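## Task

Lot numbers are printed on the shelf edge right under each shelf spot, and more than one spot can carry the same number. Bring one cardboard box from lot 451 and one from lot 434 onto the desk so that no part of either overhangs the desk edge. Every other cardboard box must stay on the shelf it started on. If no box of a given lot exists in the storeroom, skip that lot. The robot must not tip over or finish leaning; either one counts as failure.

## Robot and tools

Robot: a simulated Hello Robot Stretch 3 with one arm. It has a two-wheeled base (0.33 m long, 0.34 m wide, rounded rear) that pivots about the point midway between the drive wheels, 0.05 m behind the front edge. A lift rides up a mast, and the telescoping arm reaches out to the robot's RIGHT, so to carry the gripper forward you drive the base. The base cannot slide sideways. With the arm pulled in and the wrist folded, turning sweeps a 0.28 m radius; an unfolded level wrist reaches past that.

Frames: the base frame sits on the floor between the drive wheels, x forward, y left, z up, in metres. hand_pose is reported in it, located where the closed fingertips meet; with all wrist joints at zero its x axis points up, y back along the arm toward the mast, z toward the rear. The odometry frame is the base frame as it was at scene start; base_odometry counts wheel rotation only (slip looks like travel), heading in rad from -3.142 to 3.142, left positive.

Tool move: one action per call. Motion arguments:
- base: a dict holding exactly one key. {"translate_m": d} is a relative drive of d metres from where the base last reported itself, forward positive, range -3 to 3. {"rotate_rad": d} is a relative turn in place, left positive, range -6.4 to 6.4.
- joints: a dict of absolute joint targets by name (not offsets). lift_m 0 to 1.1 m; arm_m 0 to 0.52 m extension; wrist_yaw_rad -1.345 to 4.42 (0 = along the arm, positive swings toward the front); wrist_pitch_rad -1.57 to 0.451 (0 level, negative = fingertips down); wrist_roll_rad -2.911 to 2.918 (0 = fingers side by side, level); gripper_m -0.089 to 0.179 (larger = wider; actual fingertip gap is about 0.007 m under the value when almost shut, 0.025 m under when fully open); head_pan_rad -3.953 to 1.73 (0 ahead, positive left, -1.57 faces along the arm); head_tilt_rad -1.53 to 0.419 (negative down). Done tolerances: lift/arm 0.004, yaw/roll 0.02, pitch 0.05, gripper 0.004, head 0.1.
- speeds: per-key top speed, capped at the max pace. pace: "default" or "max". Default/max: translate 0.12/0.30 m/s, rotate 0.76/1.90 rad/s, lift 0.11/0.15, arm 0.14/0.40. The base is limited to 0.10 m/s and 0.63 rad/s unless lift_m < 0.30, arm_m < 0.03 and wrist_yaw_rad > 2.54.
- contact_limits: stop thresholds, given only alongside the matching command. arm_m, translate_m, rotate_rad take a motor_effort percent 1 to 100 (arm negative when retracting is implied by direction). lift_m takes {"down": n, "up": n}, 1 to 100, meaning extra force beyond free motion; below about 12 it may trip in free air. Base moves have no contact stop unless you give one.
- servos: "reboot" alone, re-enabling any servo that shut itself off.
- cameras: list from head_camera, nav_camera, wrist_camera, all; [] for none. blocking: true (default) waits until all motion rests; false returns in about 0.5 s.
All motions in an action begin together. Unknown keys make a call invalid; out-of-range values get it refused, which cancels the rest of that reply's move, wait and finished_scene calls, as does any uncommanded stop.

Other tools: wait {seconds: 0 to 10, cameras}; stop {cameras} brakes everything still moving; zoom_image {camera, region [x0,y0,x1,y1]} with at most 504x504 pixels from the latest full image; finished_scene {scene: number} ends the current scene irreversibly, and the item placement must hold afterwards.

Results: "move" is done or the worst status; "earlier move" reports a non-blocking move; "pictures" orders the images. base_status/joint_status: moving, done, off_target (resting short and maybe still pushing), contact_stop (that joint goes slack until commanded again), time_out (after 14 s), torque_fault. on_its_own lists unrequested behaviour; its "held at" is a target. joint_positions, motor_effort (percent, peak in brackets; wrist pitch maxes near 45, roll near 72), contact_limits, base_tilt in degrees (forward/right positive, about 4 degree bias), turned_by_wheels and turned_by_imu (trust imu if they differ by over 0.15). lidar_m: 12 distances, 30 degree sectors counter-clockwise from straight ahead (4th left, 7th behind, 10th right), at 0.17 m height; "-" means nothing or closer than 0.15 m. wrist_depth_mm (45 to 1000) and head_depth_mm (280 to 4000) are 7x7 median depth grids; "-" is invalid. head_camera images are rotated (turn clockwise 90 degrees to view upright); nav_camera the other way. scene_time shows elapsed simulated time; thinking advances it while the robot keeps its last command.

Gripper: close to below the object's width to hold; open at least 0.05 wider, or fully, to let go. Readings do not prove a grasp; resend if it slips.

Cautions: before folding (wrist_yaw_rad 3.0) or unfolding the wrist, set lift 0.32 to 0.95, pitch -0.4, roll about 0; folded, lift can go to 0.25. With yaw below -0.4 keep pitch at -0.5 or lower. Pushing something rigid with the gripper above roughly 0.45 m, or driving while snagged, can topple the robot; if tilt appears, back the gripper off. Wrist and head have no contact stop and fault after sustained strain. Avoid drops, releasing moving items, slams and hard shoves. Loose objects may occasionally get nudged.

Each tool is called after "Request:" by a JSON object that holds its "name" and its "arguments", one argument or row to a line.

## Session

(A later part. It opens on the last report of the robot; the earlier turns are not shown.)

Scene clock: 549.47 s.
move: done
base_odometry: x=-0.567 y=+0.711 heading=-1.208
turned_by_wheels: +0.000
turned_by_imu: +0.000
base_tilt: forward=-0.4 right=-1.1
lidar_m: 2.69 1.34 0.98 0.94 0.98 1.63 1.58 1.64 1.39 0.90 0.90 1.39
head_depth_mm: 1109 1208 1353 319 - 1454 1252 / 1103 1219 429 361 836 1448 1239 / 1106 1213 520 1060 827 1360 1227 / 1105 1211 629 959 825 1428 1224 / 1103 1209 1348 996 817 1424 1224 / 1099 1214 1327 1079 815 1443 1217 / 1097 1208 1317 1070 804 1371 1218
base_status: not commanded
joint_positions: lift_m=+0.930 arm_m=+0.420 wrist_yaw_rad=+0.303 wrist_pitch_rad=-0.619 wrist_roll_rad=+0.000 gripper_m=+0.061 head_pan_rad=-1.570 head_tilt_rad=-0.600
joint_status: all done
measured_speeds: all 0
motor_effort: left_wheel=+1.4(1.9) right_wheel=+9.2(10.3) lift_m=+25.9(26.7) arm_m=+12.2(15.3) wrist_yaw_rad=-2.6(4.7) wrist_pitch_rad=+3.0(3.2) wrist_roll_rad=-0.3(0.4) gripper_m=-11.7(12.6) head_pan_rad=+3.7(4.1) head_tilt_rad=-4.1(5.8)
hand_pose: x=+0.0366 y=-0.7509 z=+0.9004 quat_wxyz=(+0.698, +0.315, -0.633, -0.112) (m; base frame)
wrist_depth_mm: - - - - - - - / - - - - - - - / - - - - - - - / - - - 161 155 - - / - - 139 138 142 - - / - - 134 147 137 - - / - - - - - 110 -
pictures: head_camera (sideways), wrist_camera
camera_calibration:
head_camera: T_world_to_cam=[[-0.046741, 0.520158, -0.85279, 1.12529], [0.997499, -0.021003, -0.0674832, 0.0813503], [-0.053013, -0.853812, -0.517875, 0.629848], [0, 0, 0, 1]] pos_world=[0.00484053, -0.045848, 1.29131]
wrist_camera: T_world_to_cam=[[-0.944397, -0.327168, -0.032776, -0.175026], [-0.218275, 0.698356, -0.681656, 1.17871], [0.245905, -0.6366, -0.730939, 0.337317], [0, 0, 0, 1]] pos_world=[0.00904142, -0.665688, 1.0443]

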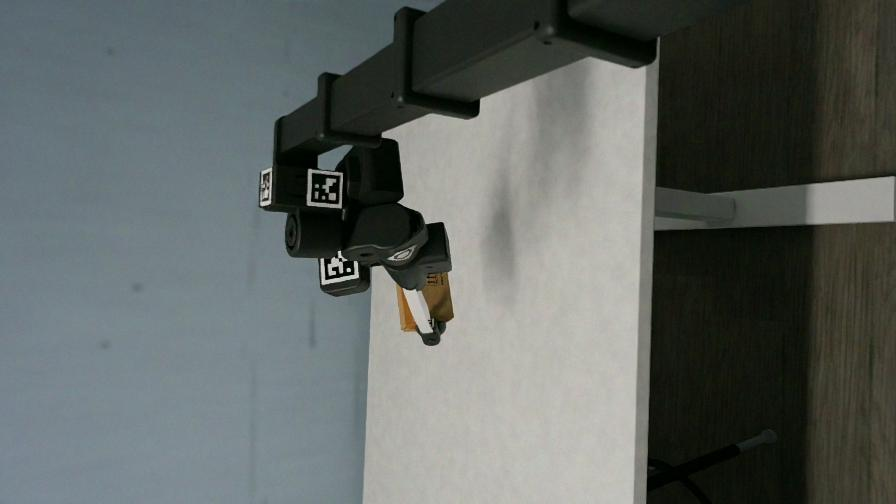

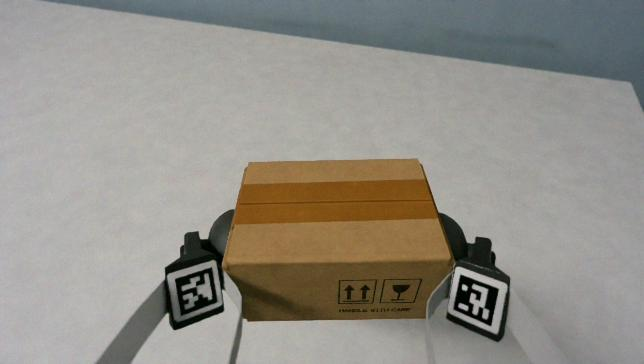

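Over the desk. Lower.

Request:
{"name": "move", "arguments": {
  "joints": {"lift_m":0.8},
  "contact_limits": {"lift_m":{"down":15}},
  "speeds": {"lift_m":0.06},
  "cameras": ["wrist_camera"]
}}

Request:
{"name": "move", "arguments": {
  "joints": {"lift_m":0.72},
  "contact_limits": {"lift_m":{"down":14}},
  "speeds": {"lift_m":0.025},
  "cameras": ["wrist_camera"]
}}

Scene clock: 559.57 s.
move: done
base_odometry: x=-0.567 y=+0.711 heading=-1.208
turned_by_wheels: +0.000
turned_by_imu: +0.000
base_tilt: forward=-0.3 right=-1.3
lidar_m: 2.70 1.34 0.98 0.94 0.97 1.64 1.58 1.63 1.40 0.90 0.90 1.39
head_depth_mm: 1105 1213 1346 1513 1659 341 - / 1105 1215 1345 1249 405 341 1181 / 1104 1216 1341 589 800 1370 1225 / 1107 1208 1342 686 772 1431 1227 / 1100 1209 1351 1088 817 1426 1224 / 1101 1210 1338 1081 809 1452 1218 / 1105 1215 1322 1068 807 1377 1212
base_status: not commanded
joint_positions: lift_m=+0.800 arm_m=+0.420 wrist_yaw_rad=+0.303 wrist_pitch_rad=-0.619 wrist_roll_rad=+0.000 gripper_m=+0.061 head_pan_rad=-1.570 head_tilt_rad=-0.600
joint_status: all done
measured_speeds: all 0
motor_effort: left_wheel=+1.3(1.9) right_wheel=+9.5(10.1) lift_m=+26.7(27.3) arm_m=+0.8(6.3) wrist_yaw_rad=-3.4(4.5) wrist_pitch_rad=+2.9(3.2) wrist_roll_rad=-0.3(0.5) gripper_m=-12.4(12.4) head_pan_rad=+2.9(3.9) head_tilt_rad=-3.9(4.8)
contact_limits: lift_m down 15 (down: maximum 72; up: maximum 65)
hand_pose: x=+0.0366 y=-0.7509 z=+0.7704 quat_wxyz=(+0.698, +0.315, -0.633, -0.112) (m; base frame)
wrist_depth_mm: - - - - - - - / - - - - - - - / - - - - - - - / - - - 161 155 - - / - - 140 138 142 - - / - - 134 147 137 - - / - - - - - 110 -
pictures: wrist_camera
camera_calibration:
wrist_camera: T_world_to_cam=[[-0.944397, -0.327168, -0.032776, -0.179286], [-0.218275, 0.698356, -0.681656, 1.0901], [0.245905, -0.6366, -0.730939, 0.242294], [0, 0, 0, 1]] pos_world=[0.00904142, -0.665688, 0.914296]

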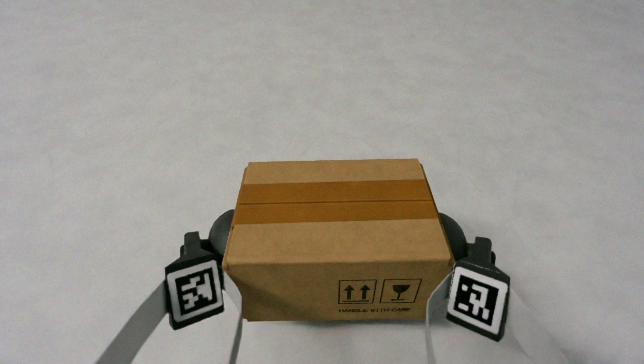

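Scene clock: 563.17 s.
move: done
base_odometry: x=-0.567 y=+0.711 heading=-1.208
turned_by_wheels: +0.000
turned_by_imu: -0.003
base_tilt: forward=-0.7 right=-2.3
lidar_m: 2.70 1.34 0.98 0.94 0.97 1.64 1.57 1.63 1.40 0.90 0.90 1.39
head_depth_mm: 1128 1228 1362 1523 1696 1504 1229 / 1125 1229 1360 1478 823 413 352 / 1121 1233 1357 1138 633 1376 1243 / 1119 1229 1358 1134 711 1444 1238 / 1124 1234 1365 1128 835 1443 1235 / 1114 1226 1347 1117 830 1448 1229 / 1114 1228 1347 1105 829 1388 1232
base_status: not commanded
joint_positions: lift_m=+0.720 arm_m=+0.420 wrist_yaw_rad=+0.309 wrist_pitch_rad=-0.481 wrist_roll_rad=+0.000 gripper_m=+0.061 head_pan_rad=-1.570 head_tilt_rad=-0.600
joint_status: all done
measured_speeds: all 0
on_its_own: wrist_pitch_rad is at rest, and its effort (-22.4) is outside its rest range (-8 to +12)
motor_effort: left_wheel=+0.4(1.8) right_wheel=+4.7(10.2) lift_m=+8.7(25.5) arm_m=-8.9(8.9) wrist_yaw_rad=-8.0(8.9) wrist_pitch_rad=-22.4(22.5) wrist_roll_rad=-0.2(0.5) gripper_m=-11.6(12.6) head_pan_rad=+3.2(4.0) head_tilt_rad=-3.0(4.3)
contact_limits: lift_m down 14 (down: maximum 72; up: maximum 65)
hand_pose: x=+0.0441 y=-0.7708 z=+0.7188 quat_wxyz=(+0.705, +0.272, -0.652, -0.061) (m; base frame)
wrist_depth_mm: - - - - - - - / - - - - - - - / - - - - - - - / - - 160 152 144 - - / - - 133 132 135 - - / - - 139 145 136 - - / - - - - - 106 -
pictures: wrist_camera
camera_calibration:
wrist_camera: T_world_to_cam=[[-0.941193, -0.336683, -0.0282938, -0.191014], [-0.191803, 0.601361, -0.775614, 1.06203], [0.278151, -0.724575, -0.630573, 0.0486723], [0, 0, 0, 1]] pos_world=[0.0103811, -0.667709, 0.849013]

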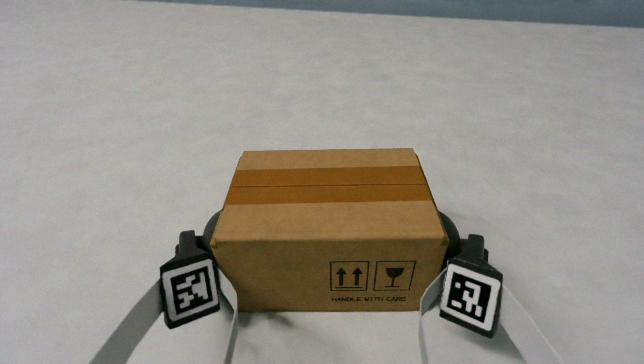

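Request:
{"name": "move", "arguments": {
  "joints": {"lift_m":0.747},
  "speeds": {"lift_m":0.03},
  "cameras": ["wrist_camera"]
}}

Scene clock: 570.03 s.
move: done
base_odometry: x=-0.567 y=+0.711 heading=-1.208
turned_by_wheels: +0.000
turned_by_imu: -0.001
base_tilt: forward=-0.4 right=-1.3
lidar_m: 2.70 1.34 0.98 0.94 0.97 1.64 1.58 1.64 1.39 0.90 0.89 1.39
head_depth_mm: 1107 1219 1357 1522 1703 1450 326 / 1109 1210 1353 1439 758 392 324 / 1107 1218 1347 1116 629 1367 1231 / 1104 1216 1341 1109 745 1431 1229 / 1105 1214 1351 1096 818 1435 1225 / 1106 1218 1344 1088 817 1426 1224 / 1107 1213 1320 1072 810 1374 1216
base_status: not commanded
joint_positions: lift_m=+0.747 arm_m=+0.420 wrist_yaw_rad=+0.308 wrist_pitch_rad=-0.542 wrist_roll_rad=+0.000 gripper_m=+0.061 head_pan_rad=-1.570 head_tilt_rad=-0.600
joint_status: all done
measured_speeds: all 0
on_its_own: wrist_pitch_rad is at rest, and its effort (-11.1) is outside its rest range (-8 to +12)
motor_effort: left_wheel=+0.4(1.0) right_wheel=+4.7(5.8) lift_m=+17.8(20.6) arm_m=+8.2(8.4) wrist_yaw_rad=-8.0(9.3) wrist_pitch_rad=-11.1(22.3) wrist_roll_rad=-0.1(0.3) gripper_m=-11.4(12.1) head_pan_rad=+2.6(3.9) head_tilt_rad=-2.9(3.6)
hand_pose: x=+0.0413 y=-0.7623 z=+0.7329 quat_wxyz=(+0.703, +0.292, -0.644, -0.083) (m; base frame)
wrist_depth_mm: - - - - - - - / - - - - - - - / - - - - - - - / - - 157 151 149 - - / - - 131 130 137 - - / - - 139 144 138 - - / - - - - - 108 -
pictures: wrist_camera
camera_calibration:
wrist_camera: T_world_to_cam=[[-0.941915, -0.334517, -0.0299036, -0.187599], [-0.205794, 0.645234, -0.735745, 1.07214], [0.265414, -0.686856, -0.676598, 0.127464], [0, 0, 0, 1]] pos_world=[0.0101067, -0.666986, 0.869453]

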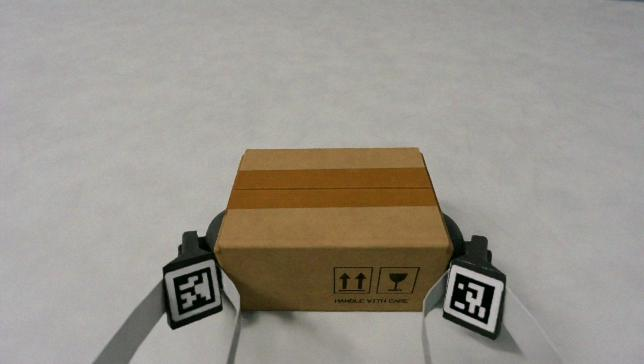

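Request:
{"name": "move", "arguments": {
  "joints": {"lift_m":0.765},
  "speeds": {"lift_m":0.03},
  "cameras": ["wrist_camera"]
}}

Scene clock: 578.60 s.
move: done
base_odometry: x=-0.567 y=+0.711 heading=-1.208
turned_by_wheels: +0.000
turned_by_imu: +0.000
base_tilt: forward=-0.4 right=-1.3
lidar_m: 2.70 1.34 0.98 0.94 0.98 1.64 1.58 1.63 1.40 0.90 0.89 1.39
head_depth_mm: 1107 1219 1355 1512 1686 1464 301 / 1107 1215 1353 1434 474 371 319 / 1101 1211 1348 613 750 1369 1224 / 1098 1209 1348 872 744 1428 1224 / 1099 1210 1337 1090 817 1418 1220 / 1099 1212 1330 1081 810 1413 1217 / 1102 1210 1315 1068 804 1366 1212
base_status: not commanded
joint_positions: lift_m=+0.765 arm_m=+0.420 wrist_yaw_rad=+0.305 wrist_pitch_rad=-0.595 wrist_roll_rad=+0.000 gripper_m=+0.061 head_pan_rad=-1.570 head_tilt_rad=-0.600
joint_status: all done
measured_speeds: translate_m=+0.000 rotate_rad=+0.000 lift_m=+0.000 arm_m=-0.001 wrist_yaw_rad=+0.000 wrist_pitch_rad=+0.000 wrist_roll_rad=+0.000 head_pan_rad=+0.000 head_tilt_rad=+0.000
motor_effort: left_wheel=+0.4(1.1) right_wheel=+4.1(5.7) lift_m=+30.0(31.7) arm_m=-13.0(20.4) wrist_yaw_rad=-4.9(8.5) wrist_pitch_rad=-1.3(11.1) wrist_roll_rad=-0.1(0.3) gripper_m=-11.3(12.0) head_pan_rad=+3.0(3.6) head_tilt_rad=-2.1(3.1)
hand_pose: x=+0.0380 y=-0.7545 z=+0.7401 quat_wxyz=(+0.700, +0.308, -0.636, -0.103) (m; base frame)
wrist_depth_mm: - - - - - - - / - - - - - - - / - - - - - - - / - - 158 152 156 - - / - - 133 132 139 - - / - - 134 145 138 - - / - - - - - - -
pictures: wrist_camera
camera_calibration:
wrist_camera: T_world_to_cam=[[-0.943552, -0.329727, -0.0314703, -0.183001], [-0.215132, 0.682311, -0.698692, 1.07265], [0.25185, -0.652481, -0.71473, 0.193208], [0, 0, 0, 1]] pos_world=[0.00943117, -0.666156, 0.881784]

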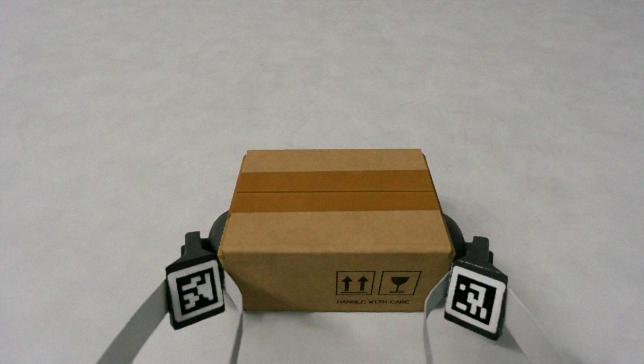

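Request:
{"name": "move", "arguments": {
  "joints": {"gripper_m":0.179},
  "cameras": ["wrist_camera"]
}}

Request:
{"name": "move", "arguments": {
  "joints": {"lift_m":0.93},
  "cameras": ["wrist_camera"]
}}

Request:
{"name": "move", "arguments": {
  "joints": {"arm_m":0.0},
  "pace": "max",
  "cameras": []
}}

Request:
{"name": "move", "arguments": {
  "joints": {"wrist_pitch_rad":-0.4,"wrist_yaw_rad":2.9,"head_pan_rad":-0.5,"head_tilt_rad":-0.3},
  "cameras": ["nav_camera","head_camera"]
}}

Scene clock: 587.90 s.
move: done
base_odometry: x=-0.567 y=+0.711 heading=-1.208
turned_by_wheels: +0.000
turned_by_imu: +0.000
base_tilt: forward=-0.3 right=-1.1
lidar_m: 2.70 1.34 0.98 0.94 0.97 1.64 1.58 1.64 1.40 0.90 0.89 1.39
head_depth_mm: 1102 1219 1351 1516 1705 1455 300 / 1107 1216 1352 1443 475 371 320 / 1109 1219 1354 613 750 1361 1230 / 1104 1212 1343 873 744 1431 1223 / 1101 1210 1342 1085 791 1418 1227 / 1104 1213 1337 1083 813 1414 1214 / 1101 1211 1322 1070 806 1368 1212
base_status: not commanded
joint_positions: lift_m=+0.765 arm_m=+0.420 wrist_yaw_rad=+0.303 wrist_pitch_rad=-0.610 wrist_roll_rad=+0.000 gripper_m=+0.179 head_pan_rad=-1.570 head_tilt_rad=-0.600
joint_status: all done
measured_speeds: all 0
motor_effort: left_wheel=+0.4(1.0) right_wheel=+4.3(4.9) lift_m=+28.9(30.7) arm_m=-11.7(13.8) wrist_yaw_rad=-2.5(5.5) wrist_pitch_rad=+1.4(1.4) wrist_roll_rad=+0.1(0.3) gripper_m=+0.6(86.8) head_pan_rad=+2.9(3.6) head_tilt_rad=-1.3(2.5)
hand_pose: x=+0.0370 y=-0.7524 z=+0.7373 quat_wxyz=(+0.699, +0.312, -0.634, -0.108) (m; base frame)
wrist_depth_mm: - - - - - - - / - - - - - - - / - - - - - - - / - - 154 148 147 - - / - 143 131 130 136 - - / - 126 140 147 140 - - / - - - - - - 105
pictures: wrist_camera
camera_calibration:
wrist_camera: T_world_to_cam=[[-0.944167, -0.327921, -0.0318916, -0.181558], [-0.217105, 0.692053, -0.688424, 1.06884], [0.247819, -0.643063, -0.724607, 0.207376], [0, 0, 0, 1]] pos_world=[0.00923805, -0.665875, 0.880291]

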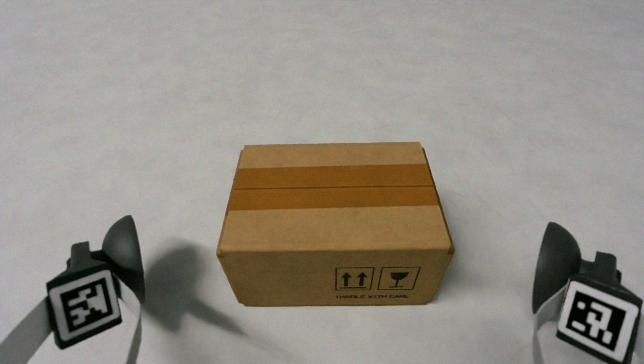

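Scene clock: 590.23 s.
move: done
base_odometry: x=-0.567 y=+0.711 heading=-1.208
turned_by_wheels: +0.000
turned_by_imu: +0.000
base_tilt: forward=-0.4 right=-1.1
lidar_m: 2.69 1.34 0.98 0.94 0.98 1.64 1.57 1.63 1.40 0.90 0.89 1.39
head_depth_mm: 1105 1212 1337 319 - 1456 1248 / 1109 1212 429 361 833 1454 1240 / 1110 1213 520 1060 833 1373 1228 / 1099 1211 626 962 824 1427 1228 / 1103 1214 1335 1039 816 1420 1226 / 1109 1203 1335 1079 809 1417 1219 / 1102 1204 1323 1071 803 1375 1205
base_status: not commanded
joint_positions: lift_m=+0.930 arm_m=+0.420 wrist_yaw_rad=+0.303 wrist_pitch_rad=-0.610 wrist_roll_rad=+0.000 gripper_m=+0.179 head_pan_rad=-1.570 head_tilt_rad=-0.600
joint_status: all done
measured_speeds: all 0
motor_effort: left_wheel=+0.6(1.2) right_wheel=+4.3(4.8) lift_m=+30.8(33.6) arm_m=-9.6(12.3) wrist_yaw_rad=-2.1(4.7) wrist_pitch_rad=+1.5(1.6) wrist_roll_rad=+0.0(0.3) gripper_m=+0.5(1.2) head_pan_rad=+2.7(4.0) head_tilt_rad=-1.8(2.4)
hand_pose: x=+0.0370 y=-0.7522 z=+0.9021 quat_wxyz=(+0.699, +0.312, -0.634, -0.108) (m; base frame)
wrist_depth_mm: - - - - - - - / - - - - - - - / - - - - - - - / - - - - - - - / - 142 - - - - - / - 126 - 279 - - - / - - - 262 261 - 105
pictures: wrist_camera
camera_calibration:
wrist_camera: T_world_to_cam=[[-0.944196, -0.32783, -0.0319679, -0.176126], [-0.217206, 0.692653, -0.687789, 1.18203], [0.24762, -0.642463, -0.725207, 0.327956], [0, 0, 0, 1]] pos_world=[0.00923839, -0.665776, 1.04519]

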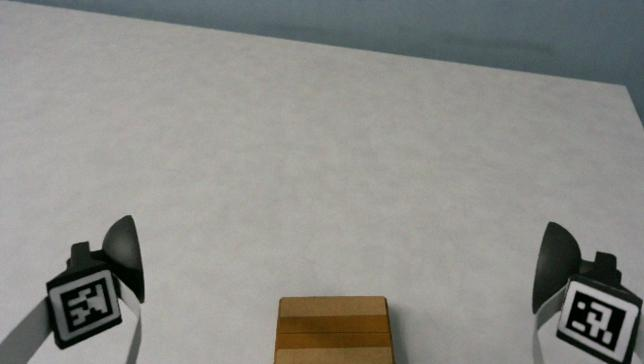

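Scene clock: 592.57 s.
move: done
base_odometry: x=-0.567 y=+0.711 heading=-1.208
turned_by_wheels: +0.000
turned_by_imu: +0.000
base_tilt: forward=-0.3 right=-1.1
lidar_m: 2.69 1.34 0.98 0.94 0.98 1.64 1.58 1.63 1.40 0.90 0.90 1.39
head_depth_mm: 1108 1225 1353 1509 1693 - - / 1106 1213 1341 1437 837 - - / 1107 1217 1346 1113 831 741 - / 1103 1212 1345 1103 821 - - / 1104 1206 1345 1091 818 1388 1140 / 1098 1204 1335 1076 811 1419 1169 / 1104 1207 1325 1072 805 1332 1188
base_status: not commanded
joint_positions: lift_m=+0.930 arm_m=+0.001 wrist_yaw_rad=+0.303 wrist_pitch_rad=-0.612 wrist_roll_rad=+0.000 gripper_m=+0.179 head_pan_rad=-1.570 head_tilt_rad=-0.600
joint_status: all done
measured_speeds: all 0
motor_effort: left_wheel=+0.8(1.0) right_wheel=+3.5(5.1) lift_m=+26.9(31.1) arm_m=-13.3(14.6) wrist_yaw_rad=-1.9(4.6) wrist_pitch_rad=+1.7(1.8) wrist_roll_rad=+0.0(0.3) gripper_m=+0.8(1.2) head_pan_rad=+3.0(3.8) head_tilt_rad=-1.2(2.5)
hand_pose: x=+0.0369 y=-0.3326 z=+0.9018 quat_wxyz=(+0.699, +0.312, -0.634, -0.109) (m; base frame)
wrist_depth_mm: - - - - - - - / - - - - 536 - - / - - - - - - - / - - - - - - - / - - - - - - - / 122 - - - - - - / 982 - - - 978 965 105
pictures: none
No camera images: "cameras" was empty.

Scene clock: 594.87 s.
move: done
base_odometry: x=-0.567 y=+0.711 heading=-1.208
turned_by_wheels: +0.000
turned_by_imu: +0.000
base_tilt: forward=-0.4 right=-1.3
lidar_m: 2.70 1.34 0.98 0.94 0.98 1.64 1.58 1.63 1.39 0.90 0.89 1.39
head_depth_mm: 1568 1595 1623 1663 1368 934 791 / 1739 1798 1849 1914 1353 932 1513 / 2016 2059 2136 2197 1343 1533 1555 / 2375 2471 2540 2643 1422 1991 1501 / 2878 2992 3147 3307 2876 1999 1532 / 2793 2848 2925 3090 2861 1997 1528 / 2656 2740 2853 3007 2723 1979 1531
base_status: not commanded
joint_positions: lift_m=+0.930 arm_m=+0.001 wrist_yaw_rad=+2.897 wrist_pitch_rad=-0.420 wrist_roll_rad=+0.000 gripper_m=+0.179 head_pan_rad=-0.495 head_tilt_rad=-0.296
joint_status: all done
measured_speeds: all 0
motor_effort: left_wheel=+0.4(1.3) right_wheel=+3.8(4.7) lift_m=+23.1(27.4) arm_m=-10.4(13.0) wrist_yaw_rad=+2.3(5.2) wrist_pitch_rad=+3.3(5.4) wrist_roll_rad=+0.1(0.3) gripper_m=+0.4(1.1) head_pan_rad=-2.6(4.6) head_tilt_rad=-0.1(7.5)
hand_pose: x=+0.0331 y=+0.0719 z=+0.9422 quat_wxyz=(+0.231, +0.704, +0.062, +0.669) (m; base frame)
wrist_depth_mm: 130 140 - - - - - / 139 149 - - - - - / 155 161 - - - - - / - 174 - - - - - / - 185 - - - - - / 123 144 - - - - - / - - - - - - 105
pictures: head_camera (sideways), nav_camera (sideways)
camera_calibration:
head_camera: T_world_to_cam=[[-0.233876, 0.0736077, -0.969476, 1.27873], [0.5099, 0.858287, -0.0578424, 0.0717936], [0.827831, -0.507864, -0.238265, 0.26063], [0, 0, 0, 1]] pos_world=[0.0466997, -0.0233795, 1.30595]
nav_camera: T_world_to_cam=[[0.242344, -0.11144, 0.963769, -1.21288], [-0.462338, -0.886598, 0.0137407, 0.0351331], [0.852944, -0.448917, -0.266385, 0.294759], [0, 0, 0, 1]] pos_world=[0.0587651, 0.0283083, 1.24697]

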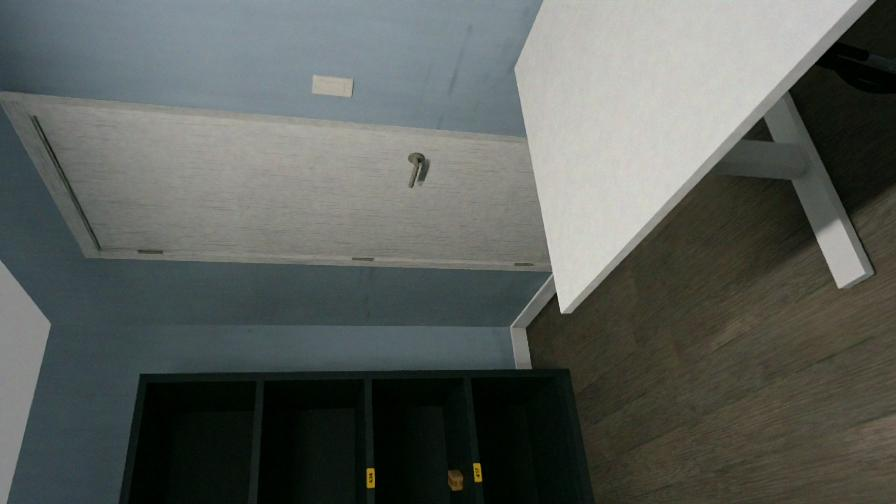

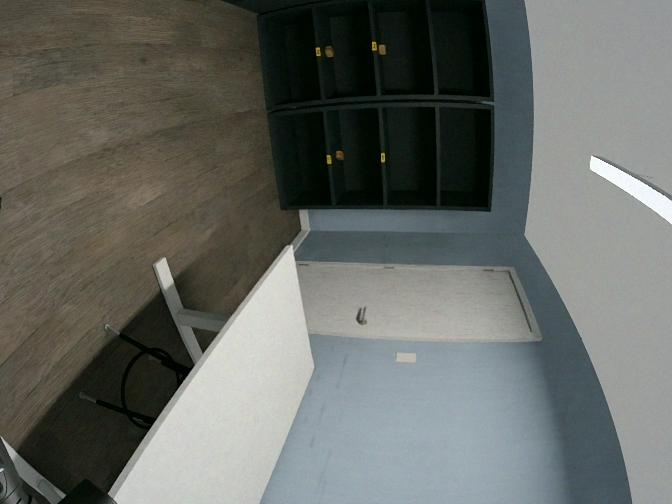

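Request:
{"name": "move", "arguments": {
  "joints": {"lift_m":0.29},
  "pace": "max",
  "cameras": []
}}

Request:
{"name": "move", "arguments": {
  "base": {"translate_m":2.0},
  "pace": "max",
  "joints": {"head_pan_rad":0.1,"head_tilt_rad":-0.5},
  "cameras": ["nav_camera","head_camera"]
}}

Scene clock: 618.40 s.
move: done
base_odometry: x=-0.567 y=+0.711 heading=-1.208
turned_by_wheels: +0.000
turned_by_imu: +0.000
base_tilt: forward=-0.3 right=-1.2
lidar_m: 2.70 1.34 0.98 0.94 0.97 1.64 1.58 1.64 1.39 0.90 0.90 1.39
head_depth_mm: 1560 1589 1611 1655 1348 930 790 / 1728 1799 1853 1887 1339 920 1504 / 1997 2045 2120 2179 1334 1519 1555 / 2367 2422 2524 2613 1407 2006 1487 / 2812 3016 3139 3298 2719 1987 1526 / 2803 2730 2903 3028 2821 1988 1519 / 2663 2791 2865 2952 2735 1968 1511
base_status: not commanded
joint_positions: lift_m=+0.290 arm_m=+0.001 wrist_yaw_rad=+2.897 wrist_pitch_rad=-0.419 wrist_roll_rad=+0.000 gripper_m=+0.179 head_pan_rad=-0.500 head_tilt_rad=-0.300
joint_status: all done
measured_speeds: all 0
motor_effort: left_wheel=+0.7(1.0) right_wheel=+4.1(5.0) lift_m=+25.6(26.5) arm_m=+0.5(6.2) wrist_yaw_rad=+1.5(3.9) wrist_pitch_rad=+2.9(3.2) wrist_roll_rad=+0.1(0.3) gripper_m=+0.3(1.2) head_pan_rad=-2.8(3.7) head_tilt_rad=-2.8(4.1)
hand_pose: x=+0.0331 y=+0.0721 z=+0.3025 quat_wxyz=(+0.231, +0.704, +0.062, +0.669) (m; base frame)
wrist_depth_mm: 130 140 - - - - - / 139 149 - - - - - / 157 160 919 925 891 881 891 / 722 174 732 732 711 709 708 / 615 186 600 595 597 612 582 / - 204 495 513 507 503 503 / 268 267 267 287 443 432 105
pictures: none
No camera images: "cameras" was empty.

Scene clock: 626.50 s.
move: done
base_odometry: x=+0.142 y=-1.159 heading=-1.208
turned_by_wheels: +0.000
turned_by_imu: +0.002
base_tilt: forward=-0.3 right=-1.2
lidar_m: 0.71 1.21 0.98 0.95 0.98 1.34 3.54 1.26 1.25 1.32 1.14 1.21
head_depth_mm: 830 1007 1076 847 1262 999 1251 / 710 1012 1076 836 1255 992 1244 / 578 628 678 750 1098 957 1198 / 763 1011 1025 763 1130 981 1096 / 951 1041 1107 859 1223 1009 1219 / 973 1052 1105 852 1219 1039 1216 / 976 1062 1117 848 1158 1028 1212
base_status: done
joint_positions: lift_m=+0.290 arm_m=+0.001 wrist_yaw_rad=+2.897 wrist_pitch_rad=-0.419 wrist_roll_rad=+0.000 gripper_m=+0.179 head_pan_rad=+0.100 head_tilt_rad=-0.499
joint_status: all done
measured_speeds: all 0
motor_effort: left_wheel=-2.1(9.8) right_wheel=+6.8(16.7) lift_m=+25.3(30.6) arm_m=+9.9(10.5) wrist_yaw_rad=+2.2(3.3) wrist_pitch_rad=+2.9(3.1) wrist_roll_rad=-0.1(0.4) gripper_m=+1.0(1.2) head_pan_rad=-3.0(5.4) head_tilt_rad=+2.6(6.7)
hand_pose: x=+0.0330 y=+0.0721 z=+0.3025 quat_wxyz=(+0.230, +0.704, +0.062, +0.669) (m; base frame)
wrist_depth_mm: 130 139 - 966 - - - / 139 148 - - - - - / 155 161 928 919 909 890 780 / 707 174 722 724 721 716 685 / 617 186 605 598 599 610 587 / - 204 498 514 507 502 506 / 269 266 266 287 445 433 105
pictures: head_camera (sideways), nav_camera (sideways)
camera_calibration:
head_camera: T_world_to_cam=[[-0.424692, -0.0890486, -0.900948, 1.19037], [-0.0709936, 0.995362, -0.0649152, 0.0845251], [0.90255, 0.0363925, -0.429045, 0.508489], [0, 0, 0, 1]] pos_world=[0.0526069, 0.00336295, 1.29612]
nav_camera: T_world_to_cam=[[0.451226, 0.0623622, 0.890228, -1.11816], [0.116384, -0.993148, 0.010581, 0.0357136], [0.884788, 0.0988337, -0.455392, 0.540464], [0, 0, 0, 1]] pos_world=[0.0221891, 0.0517836, 1.24116]

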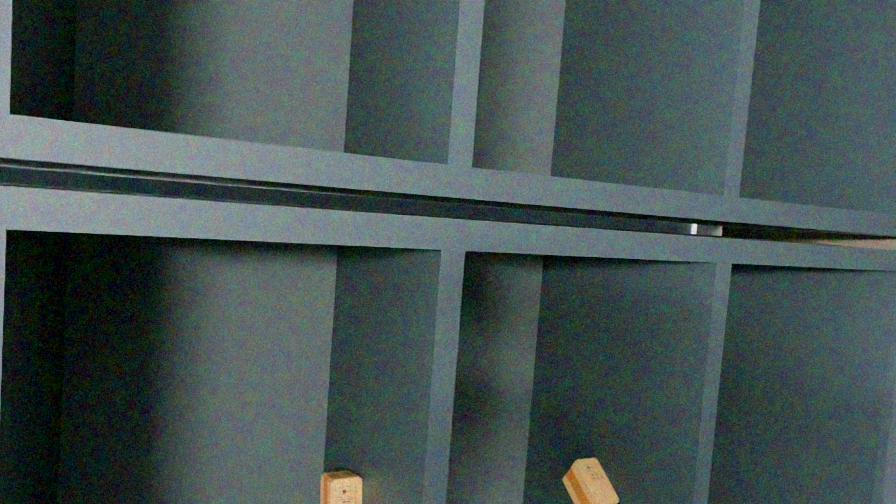

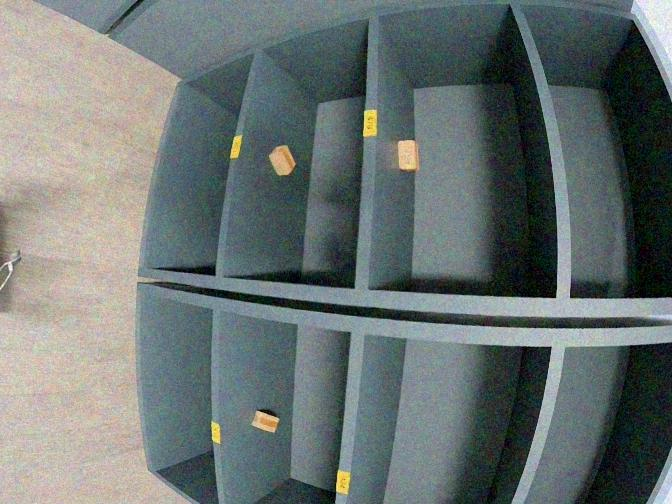

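Request:
{"name": "move", "arguments": {
  "base": {"translate_m":0.19},
  "pace": "max",
  "cameras": []
}}

Request:
{"name": "move", "arguments": {
  "base": {"rotate_rad":1.6},
  "pace": "max",
  "cameras": []
}}

Request:
{"name": "move", "arguments": {
  "base": {"translate_m":0.43},
  "joints": {"head_pan_rad":-1.57,"head_tilt_rad":-0.65},
  "pace": "max",
  "cameras": ["nav_camera","head_camera"]
}}

Request:
{"name": "zoom_image", "arguments": {
  "camera": "head_camera",
  "region": [480, 150, 760, 430]
}}

Scene clock: 644.00 s.
move: done
base_odometry: x=+0.210 y=-1.337 heading=-1.208
turned_by_wheels: +0.000
turned_by_imu: -0.001
base_tilt: forward=-0.3 right=-1.3
lidar_m: 0.53 1.01 0.98 0.95 0.98 1.34 3.73 1.38 1.37 1.32 1.03 1.01
head_depth_mm: 777 836 907 740 591 964 785 / 406 817 906 731 1108 960 803 / 419 451 492 535 587 684 765 / 567 451 492 543 600 814 773 / 801 869 934 706 1123 940 813 / 809 874 944 697 1117 939 827 / 817 886 954 692 1115 933 827
base_status: done
joint_positions: lift_m=+0.290 arm_m=+0.001 wrist_yaw_rad=+2.897 wrist_pitch_rad=-0.419 wrist_roll_rad=+0.000 gripper_m=+0.179 head_pan_rad=+0.100 head_tilt_rad=-0.499
joint_status: not commanded
measured_speeds: all 0
motor_effort: left_wheel=+2.3(13.5) right_wheel=+2.3(13.6) lift_m=+28.2(31.0) arm_m=+12.2(12.7) wrist_yaw_rad=+1.9(3.3) wrist_pitch_rad=+2.9(3.1) wrist_roll_rad=+0.1(0.3) gripper_m=+1.3(1.3) head_pan_rad=-2.8(3.1) head_tilt_rad=+0.2(1.1)
hand_pose: x=+0.0330 y=+0.0721 z=+0.3025 quat_wxyz=(+0.230, +0.704, +0.062, +0.669) (m; base frame)
wrist_depth_mm: 130 140 916 911 - - - / 139 148 - - - - - / 155 160 906 908 906 - - / 712 174 735 731 713 686 - / 613 187 604 597 600 612 553 / - 203 500 511 513 510 505 / 268 267 267 286 444 435 105
pictures: none
No camera images: "cameras" was empty.

Scene clock: 646.13 s.
move: done
base_odometry: x=+0.210 y=-1.337 heading=+0.391
turned_by_wheels: +1.600
turned_by_imu: +1.568
base_tilt: forward=-0.3 right=-1.2
lidar_m: 0.95 0.98 1.35 3.72 1.38 1.36 1.32 1.04 1.01 0.53 1.02 0.98
head_depth_mm: 750 809 874 958 1060 1180 1280 / 762 826 886 970 1073 1196 1284 / 764 820 910 994 1103 1234 1306 / 772 833 902 995 1099 1238 1305 / 778 840 917 1007 1113 1251 1298 / 785 851 925 1022 1136 1272 1294 / 794 861 941 1032 1148 1288 1283
base_status: done
joint_positions: lift_m=+0.290 arm_m=+0.001 wrist_yaw_rad=+2.897 wrist_pitch_rad=-0.419 wrist_roll_rad=+0.000 gripper_m=+0.179 head_pan_rad=+0.100 head_tilt_rad=-0.499
joint_status: not commanded
measured_speeds: all 0
motor_effort: left_wheel=-5.9(14.8) right_wheel=+6.7(14.5) lift_m=+24.8(28.5) arm_m=+0.1(12.3) wrist_yaw_rad=+1.1(2.7) wrist_pitch_rad=+3.0(3.1) wrist_roll_rad=+0.0(0.4) gripper_m=+0.6(1.0) head_pan_rad=-2.5(2.8) head_tilt_rad=-2.1(2.5)
hand_pose: x=+0.0330 y=+0.0721 z=+0.3025 quat_wxyz=(+0.230, +0.704, +0.062, +0.669) (m; base frame)
wrist_depth_mm: 130 - - - - - - / 139 164 - - - - - / 157 161 931 915 909 894 880 / 723 174 731 728 711 718 704 / 614 185 607 596 593 616 590 / - 205 501 510 505 508 504 / 271 268 267 287 447 433 105
pictures: none
No camera images: "cameras" was empty.

Scene clock: 648.87 s.
move: done
base_odometry: x=+0.607 y=-1.173 heading=+0.391
turned_by_wheels: +0.000
turned_by_imu: +0.000
base_tilt: forward=-0.4 right=-1.1
lidar_m: 0.52 0.54 0.74 2.09 2.26 1.69 1.74 1.38 0.65 0.98 0.70 0.54
head_depth_mm: 801 886 799 637 981 895 1046 / 798 886 789 629 1042 893 1140 / 800 887 783 623 1037 888 1134 / 799 888 735 617 1031 880 1124 / 798 882 724 610 986 880 1119 / 798 886 749 1133 1021 897 1117 / 799 888 738 1135 1007 889 1110
base_status: done
joint_positions: lift_m=+0.290 arm_m=+0.001 wrist_yaw_rad=+2.897 wrist_pitch_rad=-0.419 wrist_roll_rad=+0.000 gripper_m=+0.179 head_pan_rad=-1.573 head_tilt_rad=-0.652
joint_status: all done
measured_speeds: all 0
motor_effort: left_wheel=+1.5(12.7) right_wheel=+7.0(13.3) lift_m=+27.9(27.9) arm_m=-11.6(13.3) wrist_yaw_rad=+0.5(2.6) wrist_pitch_rad=+2.9(3.1) wrist_roll_rad=+0.2(0.3) gripper_m=+1.0(1.1) head_pan_rad=+3.5(5.2) head_tilt_rad=-1.6(9.8)
hand_pose: x=+0.0330 y=+0.0721 z=+0.3025 quat_wxyz=(+0.230, +0.704, +0.062, +0.669) (m; base frame)
wrist_depth_mm: 130 - - - - - - / 139 165 - - - - - / 157 161 937 928 912 - - / 716 173 731 726 718 683 - / 613 185 600 607 600 609 594 / - 204 503 510 511 507 - / 270 265 266 287 443 430 105
pictures: head_camera (sideways), nav_camera (sideways)
camera_calibration:
head_camera: T_world_to_cam=[[-0.0449196, 0.563976, -0.824569, 1.08848], [0.99744, -0.0206581, -0.0684665, 0.0826833], [-0.0556475, -0.825533, -0.561604, 0.68675], [0, 0, 0, 1]] pos_world=[0.00463857, -0.0452354, 1.28887]
nav_camera: T_world_to_cam=[[0.0156163, -0.585732, 0.810354, -1.01138], [-0.999844, -0.0157998, 0.00784767, 0.0460302], [0.00820684, -0.810351, -0.585888, 0.715647], [0, 0, 0, 1]] pos_world=[0.0559439, -0.0117459, 1.23851]

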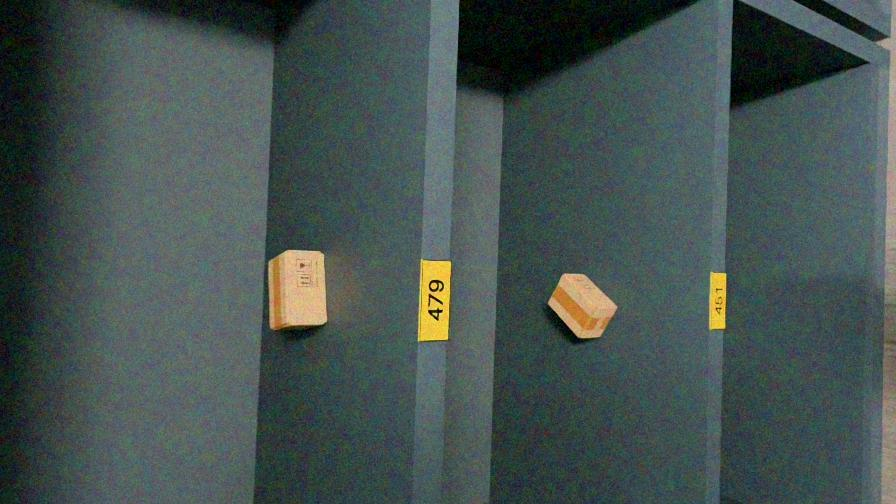

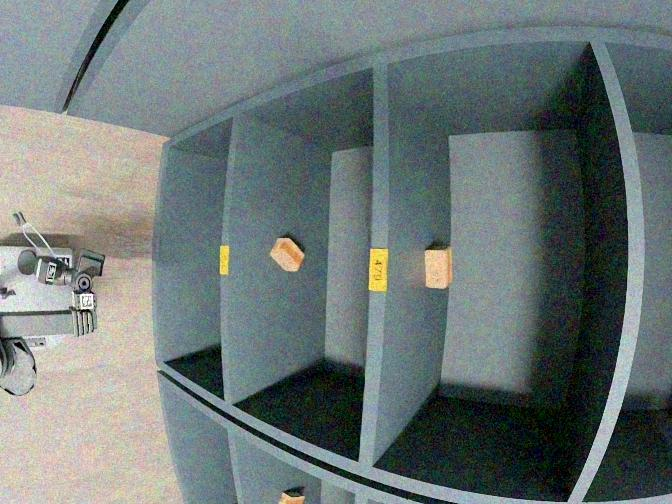

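Scaled by 1.800 from the camera's 896x504 image, which has a finer 1280x720 frame.

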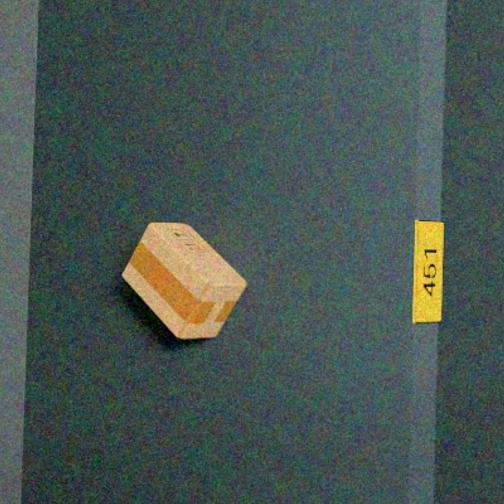

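Request:
{"name": "move", "arguments": {
  "joints": {"lift_m":0.64,"wrist_pitch_rad":-0.4},
  "base": {"translate_m":-0.06},
  "cameras": []
}}

Request:
{"name": "move", "arguments": {
  "joints": {"wrist_yaw_rad":0.8},
  "cameras": []
}}

Request:
{"name": "move", "arguments": {
  "joints": {"wrist_pitch_rad":-0.6,"arm_m":0.25},
  "cameras": ["head_camera","wrist_camera"]
}}

Scene clock: 670.00 s.
move: done
base_odometry: x=+0.552 y=-1.195 heading=+0.391
turned_by_wheels: +0.000
turned_by_imu: +0.000
base_tilt: forward=-0.4 right=-1.2
lidar_m: 0.58 0.60 0.83 2.33 1.92 1.64 1.68 1.36 0.62 0.98 0.74 0.60
head_depth_mm: 798 867 801 636 863 853 999 / 795 887 794 632 1046 898 1113 / 798 882 782 626 1036 890 1135 / 797 883 773 619 1033 885 1131 / 803 889 724 611 990 878 1124 / 798 883 736 1128 1017 872 1118 / 799 886 740 1135 1013 894 1111
base_status: done
joint_positions: lift_m=+0.640 arm_m=+0.001 wrist_yaw_rad=+2.897 wrist_pitch_rad=-0.419 wrist_roll_rad=+0.000 gripper_m=+0.179 head_pan_rad=-1.570 head_tilt_rad=-0.650
joint_status: all done
measured_speeds: all 0
motor_effort: left_wheel=-5.8(10.8) right_wheel=-6.7(10.4) lift_m=+28.7(34.0) arm_m=-4.9(9.5) wrist_yaw_rad=+2.2(3.1) wrist_pitch_rad=+2.9(5.5) wrist_roll_rad=+0.0(0.3) gripper_m=+0.3(1.2) head_pan_rad=+3.8(4.1) head_tilt_rad=+3.5(4.2)
hand_pose: x=+0.0330 y=+0.0721 z=+0.6526 quat_wxyz=(+0.230, +0.704, +0.062, +0.669) (m; base frame)
wrist_depth_mm: 130 - - - - - - / 139 164 - - - - - / 155 161 - - - - - / - 173 - - - - - / - 186 - - - - - / 123 144 926 943 927 922 - / 779 776 784 811 802 785 105
pictures: none
No camera images: "cameras" was empty.

Scene clock: 672.07 s.
move: done
base_odometry: x=+0.552 y=-1.195 heading=+0.391
turned_by_wheels: +0.000
turned_by_imu: +0.000
base_tilt: forward=-0.3 right=-1.1
lidar_m: 0.58 0.60 0.83 2.33 1.93 1.65 1.69 1.36 0.62 0.98 0.74 0.60
head_depth_mm: 796 865 804 639 862 851 998 / 800 882 793 631 1042 894 1115 / 798 882 782 624 1034 891 1132 / 799 886 772 618 1028 884 1129 / 799 887 725 613 992 877 1098 / 798 884 734 1131 1016 873 1115 / 797 887 743 1128 1010 892 1108
base_status: not commanded
joint_positions: lift_m=+0.640 arm_m=+0.001 wrist_yaw_rad=+0.803 wrist_pitch_rad=-0.419 wrist_roll_rad=+0.000 gripper_m=+0.179 head_pan_rad=-1.570 head_tilt_rad=-0.650
joint_status: all done
measured_speeds: all 0
motor_effort: left_wheel=-5.9(6.4) right_wheel=-5.7(7.0) lift_m=+23.2(28.8) arm_m=-3.8(5.7) wrist_yaw_rad=-4.0(7.0) wrist_pitch_rad=+3.0(3.1) wrist_roll_rad=-0.1(0.3) gripper_m=+0.5(1.2) head_pan_rad=+2.9(3.7) head_tilt_rad=+2.9(4.5)
hand_pose: x=+0.1400 y=-0.3014 z=+0.6525 quat_wxyz=(+0.694, +0.406, -0.579, +0.135) (m; base frame)
wrist_depth_mm: 399 447 - - 765 - - / 420 457 - - - - - / 443 - - - - - 412 / 457 - - - - - - / 462 142 - - - - - / - 126 - - - - - / - - 787 795 - - 105
pictures: none
No camera images: "cameras" was empty.

Scene clock: 675.13 s.
move: done
base_odometry: x=+0.552 y=-1.195 heading=+0.391
turned_by_wheels: +0.000
turned_by_imu: +0.000
base_tilt: forward=-0.2 right=-1.2
lidar_m: 0.58 0.60 0.83 2.33 1.92 1.64 1.69 1.36 0.62 0.98 0.74 0.60
head_depth_mm: 796 865 803 638 863 854 1002 / 793 882 790 631 1046 851 416 / 795 883 780 625 1042 532 1113 / 801 880 774 618 1030 559 1130 / 800 885 730 612 990 647 1117 / 797 885 735 608 1011 873 1118 / 798 882 744 1124 1006 890 1110
base_status: not commanded
joint_positions: lift_m=+0.640 arm_m=+0.250 wrist_yaw_rad=+0.803 wrist_pitch_rad=-0.610 wrist_roll_rad=+0.000 gripper_m=+0.179 head_pan_rad=-1.570 head_tilt_rad=-0.650
joint_status: all done
measured_speeds: all 0
motor_effort: left_wheel=-5.8(6.6) right_wheel=-6.3(7.2) lift_m=+28.5(29.1) arm_m=+13.2(15.3) wrist_yaw_rad=-3.5(4.5) wrist_pitch_rad=+1.4(3.9) wrist_roll_rad=+0.2(0.3) gripper_m=+0.6(1.3) head_pan_rad=+3.1(3.7) head_tilt_rad=+2.7(4.1)
hand_pose: x=+0.1197 y=-0.5314 z=+0.6122 quat_wxyz=(+0.704, +0.459, -0.537, +0.068) (m; base frame)
wrist_depth_mm: 412 - - - - - - / 437 - - - - - - / 461 - - - - 274 264 / - - 312 302 298 280 286 / - 142 280 263 262 261 264 / - 140 790 242 235 232 230 / - 721 728 223 210 209 105
pictures: head_camera (sideways), wrist_camera
camera_calibration:
head_camera: T_world_to_cam=[[-0.0467659, 0.561897, -0.825884, 1.09019], [0.997498, -0.0176098, -0.0684645, 0.0826238], [-0.0530137, -0.827019, -0.559668, 0.684236], [0, 0, 0, 1]] pos_world=[0.00484045, -0.0452437, 1.28897]
wrist_camera: T_world_to_cam=[[-0.671488, -0.74033, -0.0318535, -0.286907], [-0.52243, 0.50346, -0.688183, 0.783863], [0.52552, -0.445466, -0.724838, 0.310262], [0, 0, 0, 1]] pos_world=[0.0538099, -0.468838, 0.755191]

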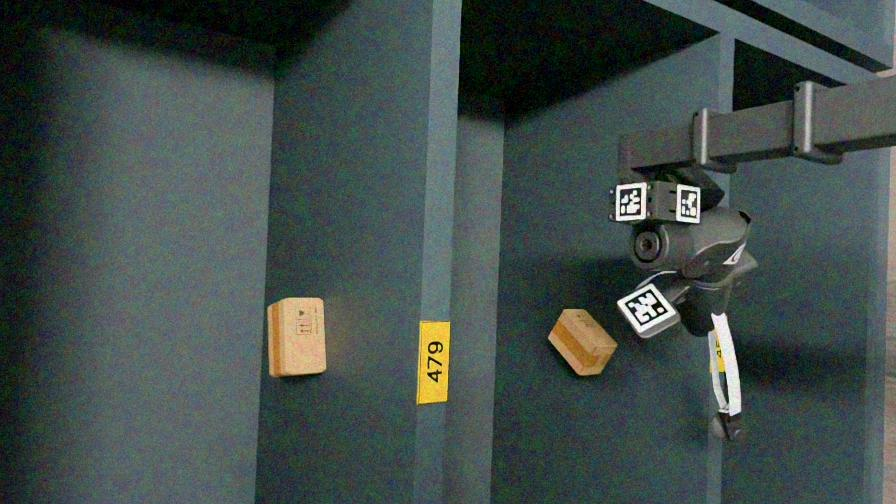

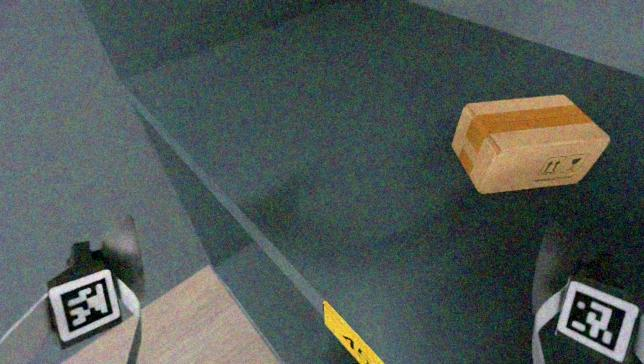

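Request:
{"name": "zoom_image", "arguments": {
  "camera": "wrist_camera",
  "region": [440, 80, 640, 220]
}}

Scaled by 2.520.

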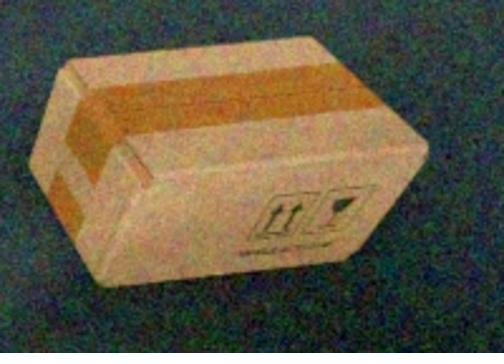

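Request:
{"name": "move", "arguments": {
  "joints": {"wrist_yaw_rad":0.93},
  "base": {"translate_m":-0.021},
  "cameras": []
}}

Request:
{"name": "move", "arguments": {
  "joints": {"arm_m":0.45},
  "cameras": ["wrist_camera"]
}}

Scene clock: 705.43 s.
move: done
base_odometry: x=+0.532 y=-1.203 heading=+0.391
turned_by_wheels: +0.000
turned_by_imu: +0.000
base_tilt: forward=-0.5 right=-1.2
lidar_m: 0.60 0.63 0.86 2.42 2.20 1.63 1.66 1.34 0.61 0.98 0.75 0.62
head_depth_mm: 785 856 756 637 807 845 1060 / 797 877 792 631 1017 849 415 / 795 884 781 623 1039 531 1119 / 797 883 770 617 1031 562 1128 / 802 884 726 611 990 635 1122 / 798 884 724 607 1015 849 1115 / 800 884 743 1133 1012 870 1114
base_status: done
joint_positions: lift_m=+0.640 arm_m=+0.250 wrist_yaw_rad=+0.927 wrist_pitch_rad=-0.610 wrist_roll_rad=+0.000 gripper_m=+0.179 head_pan_rad=-1.570 head_tilt_rad=-0.650
joint_status: all done
measured_speeds: all 0
motor_effort: left_wheel=-6.8(10.2) right_wheel=-4.9(10.7) lift_m=+30.6(31.2) arm_m=+12.1(13.7) wrist_yaw_rad=+1.9(5.1) wrist_pitch_rad=+1.4(1.4) wrist_roll_rad=+0.1(0.3) gripper_m=+0.7(1.1) head_pan_rad=+2.5(3.2) head_tilt_rad=+2.3(3.1)
hand_pose: x=+0.1355 y=-0.5129 z=+0.6122 quat_wxyz=(+0.699, +0.491, -0.508, +0.111) (m; base frame)
wrist_depth_mm: 419 459 - - - - - / 449 - - - - - - / - - - - - 283 262 / - - - 301 298 283 277 / - 143 - 270 263 260 264 / - 140 796 246 233 234 230 / 118 722 722 679 214 208 105
pictures: none
No camera images: "cameras" was empty.

Scene clock: 708.13 s.
move: done
base_odometry: x=+0.532 y=-1.203 heading=+0.391
turned_by_wheels: +0.000
turned_by_imu: +0.000
base_tilt: forward=-0.4 right=-1.1
lidar_m: 0.60 0.62 0.86 2.41 2.20 1.63 1.66 1.34 0.61 0.98 0.75 0.62
head_depth_mm: 785 857 756 639 810 852 1060 / 795 882 791 631 1009 846 408 / 797 878 782 623 683 843 1119 / 798 882 771 614 764 884 1130 / 796 885 727 612 932 877 1121 / 796 885 720 605 1017 876 1114 / 801 890 741 1130 1014 890 1115
base_status: not commanded
joint_positions: lift_m=+0.640 arm_m=+0.450 wrist_yaw_rad=+0.927 wrist_pitch_rad=-0.610 wrist_roll_rad=+0.000 gripper_m=+0.179 head_pan_rad=-1.570 head_tilt_rad=-0.650
joint_status: all done
measured_speeds: all 0
motor_effort: left_wheel=-6.9(7.4) right_wheel=-5.7(6.6) lift_m=+28.9(30.6) arm_m=+12.7(14.9) wrist_yaw_rad=+1.8(3.6) wrist_pitch_rad=+1.5(1.5) wrist_roll_rad=-0.2(0.3) gripper_m=+0.8(1.1) head_pan_rad=+2.6(3.4) head_tilt_rad=+2.6(3.2)
hand_pose: x=+0.1355 y=-0.7129 z=+0.6122 quat_wxyz=(+0.699, +0.491, -0.508, +0.111) (m; base frame)
wrist_depth_mm: - - - - - 317 272 / - - - - - 330 284 / - - - - - 334 302 / 308 308 303 300 298 294 293 / 269 260 267 208 202 261 263 / - 228 237 184 180 232 229 / 207 210 212 203 202 208 105
pictures: wrist_camera
camera_calibration:
wrist_camera: T_world_to_cam=[[-0.574697, -0.817742, -0.0319669, -0.478893], [-0.58076, 0.435048, -0.688078, 0.842505], [0.576577, -0.376871, -0.724932, 0.263185], [0, 0, 0, 1]] pos_world=[0.0623287, -0.658954, 0.755192]

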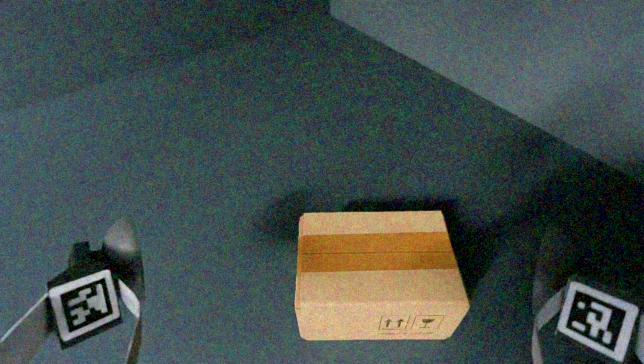

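Request:
{"name": "move", "arguments": {
  "joints": {"arm_m":0.476},
  "base": {"translate_m":-0.005},
  "cameras": []
}}

Request:
{"name": "move", "arguments": {
  "joints": {"lift_m":0.588},
  "contact_limits": {"lift_m":{"down":14}},
  "speeds": {"lift_m":0.04},
  "cameras": ["wrist_camera"]
}}

Scene clock: 718.00 s.
move: done
base_odometry: x=+0.528 y=-1.205 heading=+0.391
turned_by_wheels: +0.000
turned_by_imu: +0.000
base_tilt: forward=-0.2 right=-1.1
lidar_m: 0.60 0.63 0.87 2.42 2.19 1.62 1.66 1.34 0.61 0.98 0.76 0.63
head_depth_mm: 785 842 753 637 795 841 1074 / 797 885 791 633 1011 834 408 / 799 881 782 624 715 840 1119 / 797 882 771 616 934 884 1126 / 800 884 727 609 961 879 1123 / 798 882 723 605 1018 875 1117 / 800 887 740 1132 1009 893 1108
base_status: done
joint_positions: lift_m=+0.640 arm_m=+0.476 wrist_yaw_rad=+0.927 wrist_pitch_rad=-0.610 wrist_roll_rad=+0.000 gripper_m=+0.179 head_pan_rad=-1.570 head_tilt_rad=-0.650
joint_status: all done
measured_speeds: all 0
motor_effort: left_wheel=-6.2(9.7) right_wheel=-4.6(9.0) lift_m=+26.6(28.1) arm_m=+12.8(15.5) wrist_yaw_rad=+2.5(2.7) wrist_pitch_rad=+1.4(1.5) wrist_roll_rad=+0.0(0.3) gripper_m=+0.7(1.1) head_pan_rad=+2.3(2.9) head_tilt_rad=+1.9(2.5)
hand_pose: x=+0.1355 y=-0.7388 z=+0.6121 quat_wxyz=(+0.699, +0.492, -0.508, +0.111) (m; base frame)
wrist_depth_mm: - - - - - 301 249 / - - - - 413 315 262 / - - - - - 325 278 / 311 309 305 301 299 295 283 / 270 261 266 202 260 260 263 / - 227 232 181 188 230 230 / 207 209 209 177 188 208 105
pictures: none
No camera images: "cameras" was empty.

Scene clock: 719.80 s.
move: done
base_odometry: x=+0.528 y=-1.205 heading=+0.391
turned_by_wheels: +0.000
turned_by_imu: +0.000
base_tilt: forward=-0.3 right=-1.3
lidar_m: 0.61 0.63 0.87 2.43 2.20 1.62 1.66 1.34 0.61 0.98 0.76 0.63
head_depth_mm: 787 842 753 638 798 837 1076 / 798 881 791 632 1009 872 490 / 795 884 783 625 734 590 1109 / 798 880 773 618 791 884 1130 / 799 882 725 611 931 882 1124 / 798 884 720 607 1009 875 1120 / 800 885 741 1129 1006 892 1119
base_status: not commanded
joint_positions: lift_m=+0.588 arm_m=+0.476 wrist_yaw_rad=+0.927 wrist_pitch_rad=-0.610 wrist_roll_rad=+0.000 gripper_m=+0.179 head_pan_rad=-1.570 head_tilt_rad=-0.650
joint_status: all done
measured_speeds: all 0
motor_effort: left_wheel=-6.4(6.7) right_wheel=-4.2(5.2) lift_m=+25.8(27.1) arm_m=+8.2(12.8) wrist_yaw_rad=+1.2(3.2) wrist_pitch_rad=+1.4(1.6) wrist_roll_rad=+0.0(0.3) gripper_m=+0.5(1.2) head_pan_rad=+2.0(3.1) head_tilt_rad=+2.2(2.6)
contact_limits: lift_m down 14 (down: maximum 72; up: maximum 65)
hand_pose: x=+0.1355 y=-0.7388 z=+0.5601 quat_wxyz=(+0.699, +0.492, -0.508, +0.111) (m; base frame)
wrist_depth_mm: - - - - 386 302 247 / 317 317 311 307 312 300 262 / 276 273 269 266 264 261 255 / 236 233 231 159 164 224 223 / 206 199 149 141 143 198 196 / 123 173 136 143 137 176 - / 157 160 162 158 159 158 107
pictures: wrist_camera
camera_calibration:
wrist_camera: T_world_to_cam=[[-0.574624, -0.817796, -0.0319043, -0.501845], [-0.580961, 0.435049, -0.687908, 0.817988], [0.576448, -0.376753, -0.725097, 0.215836], [0, 0, 0, 1]] pos_world=[0.0624289, -0.684955, 0.703192]

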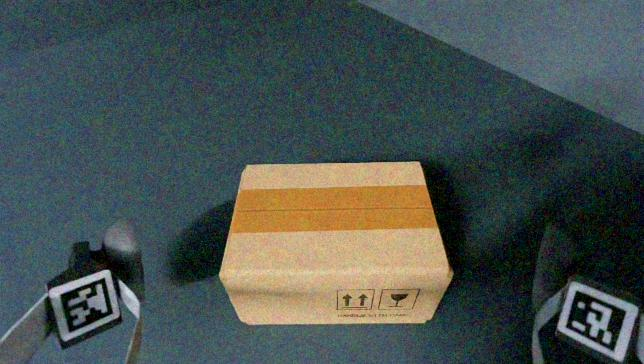

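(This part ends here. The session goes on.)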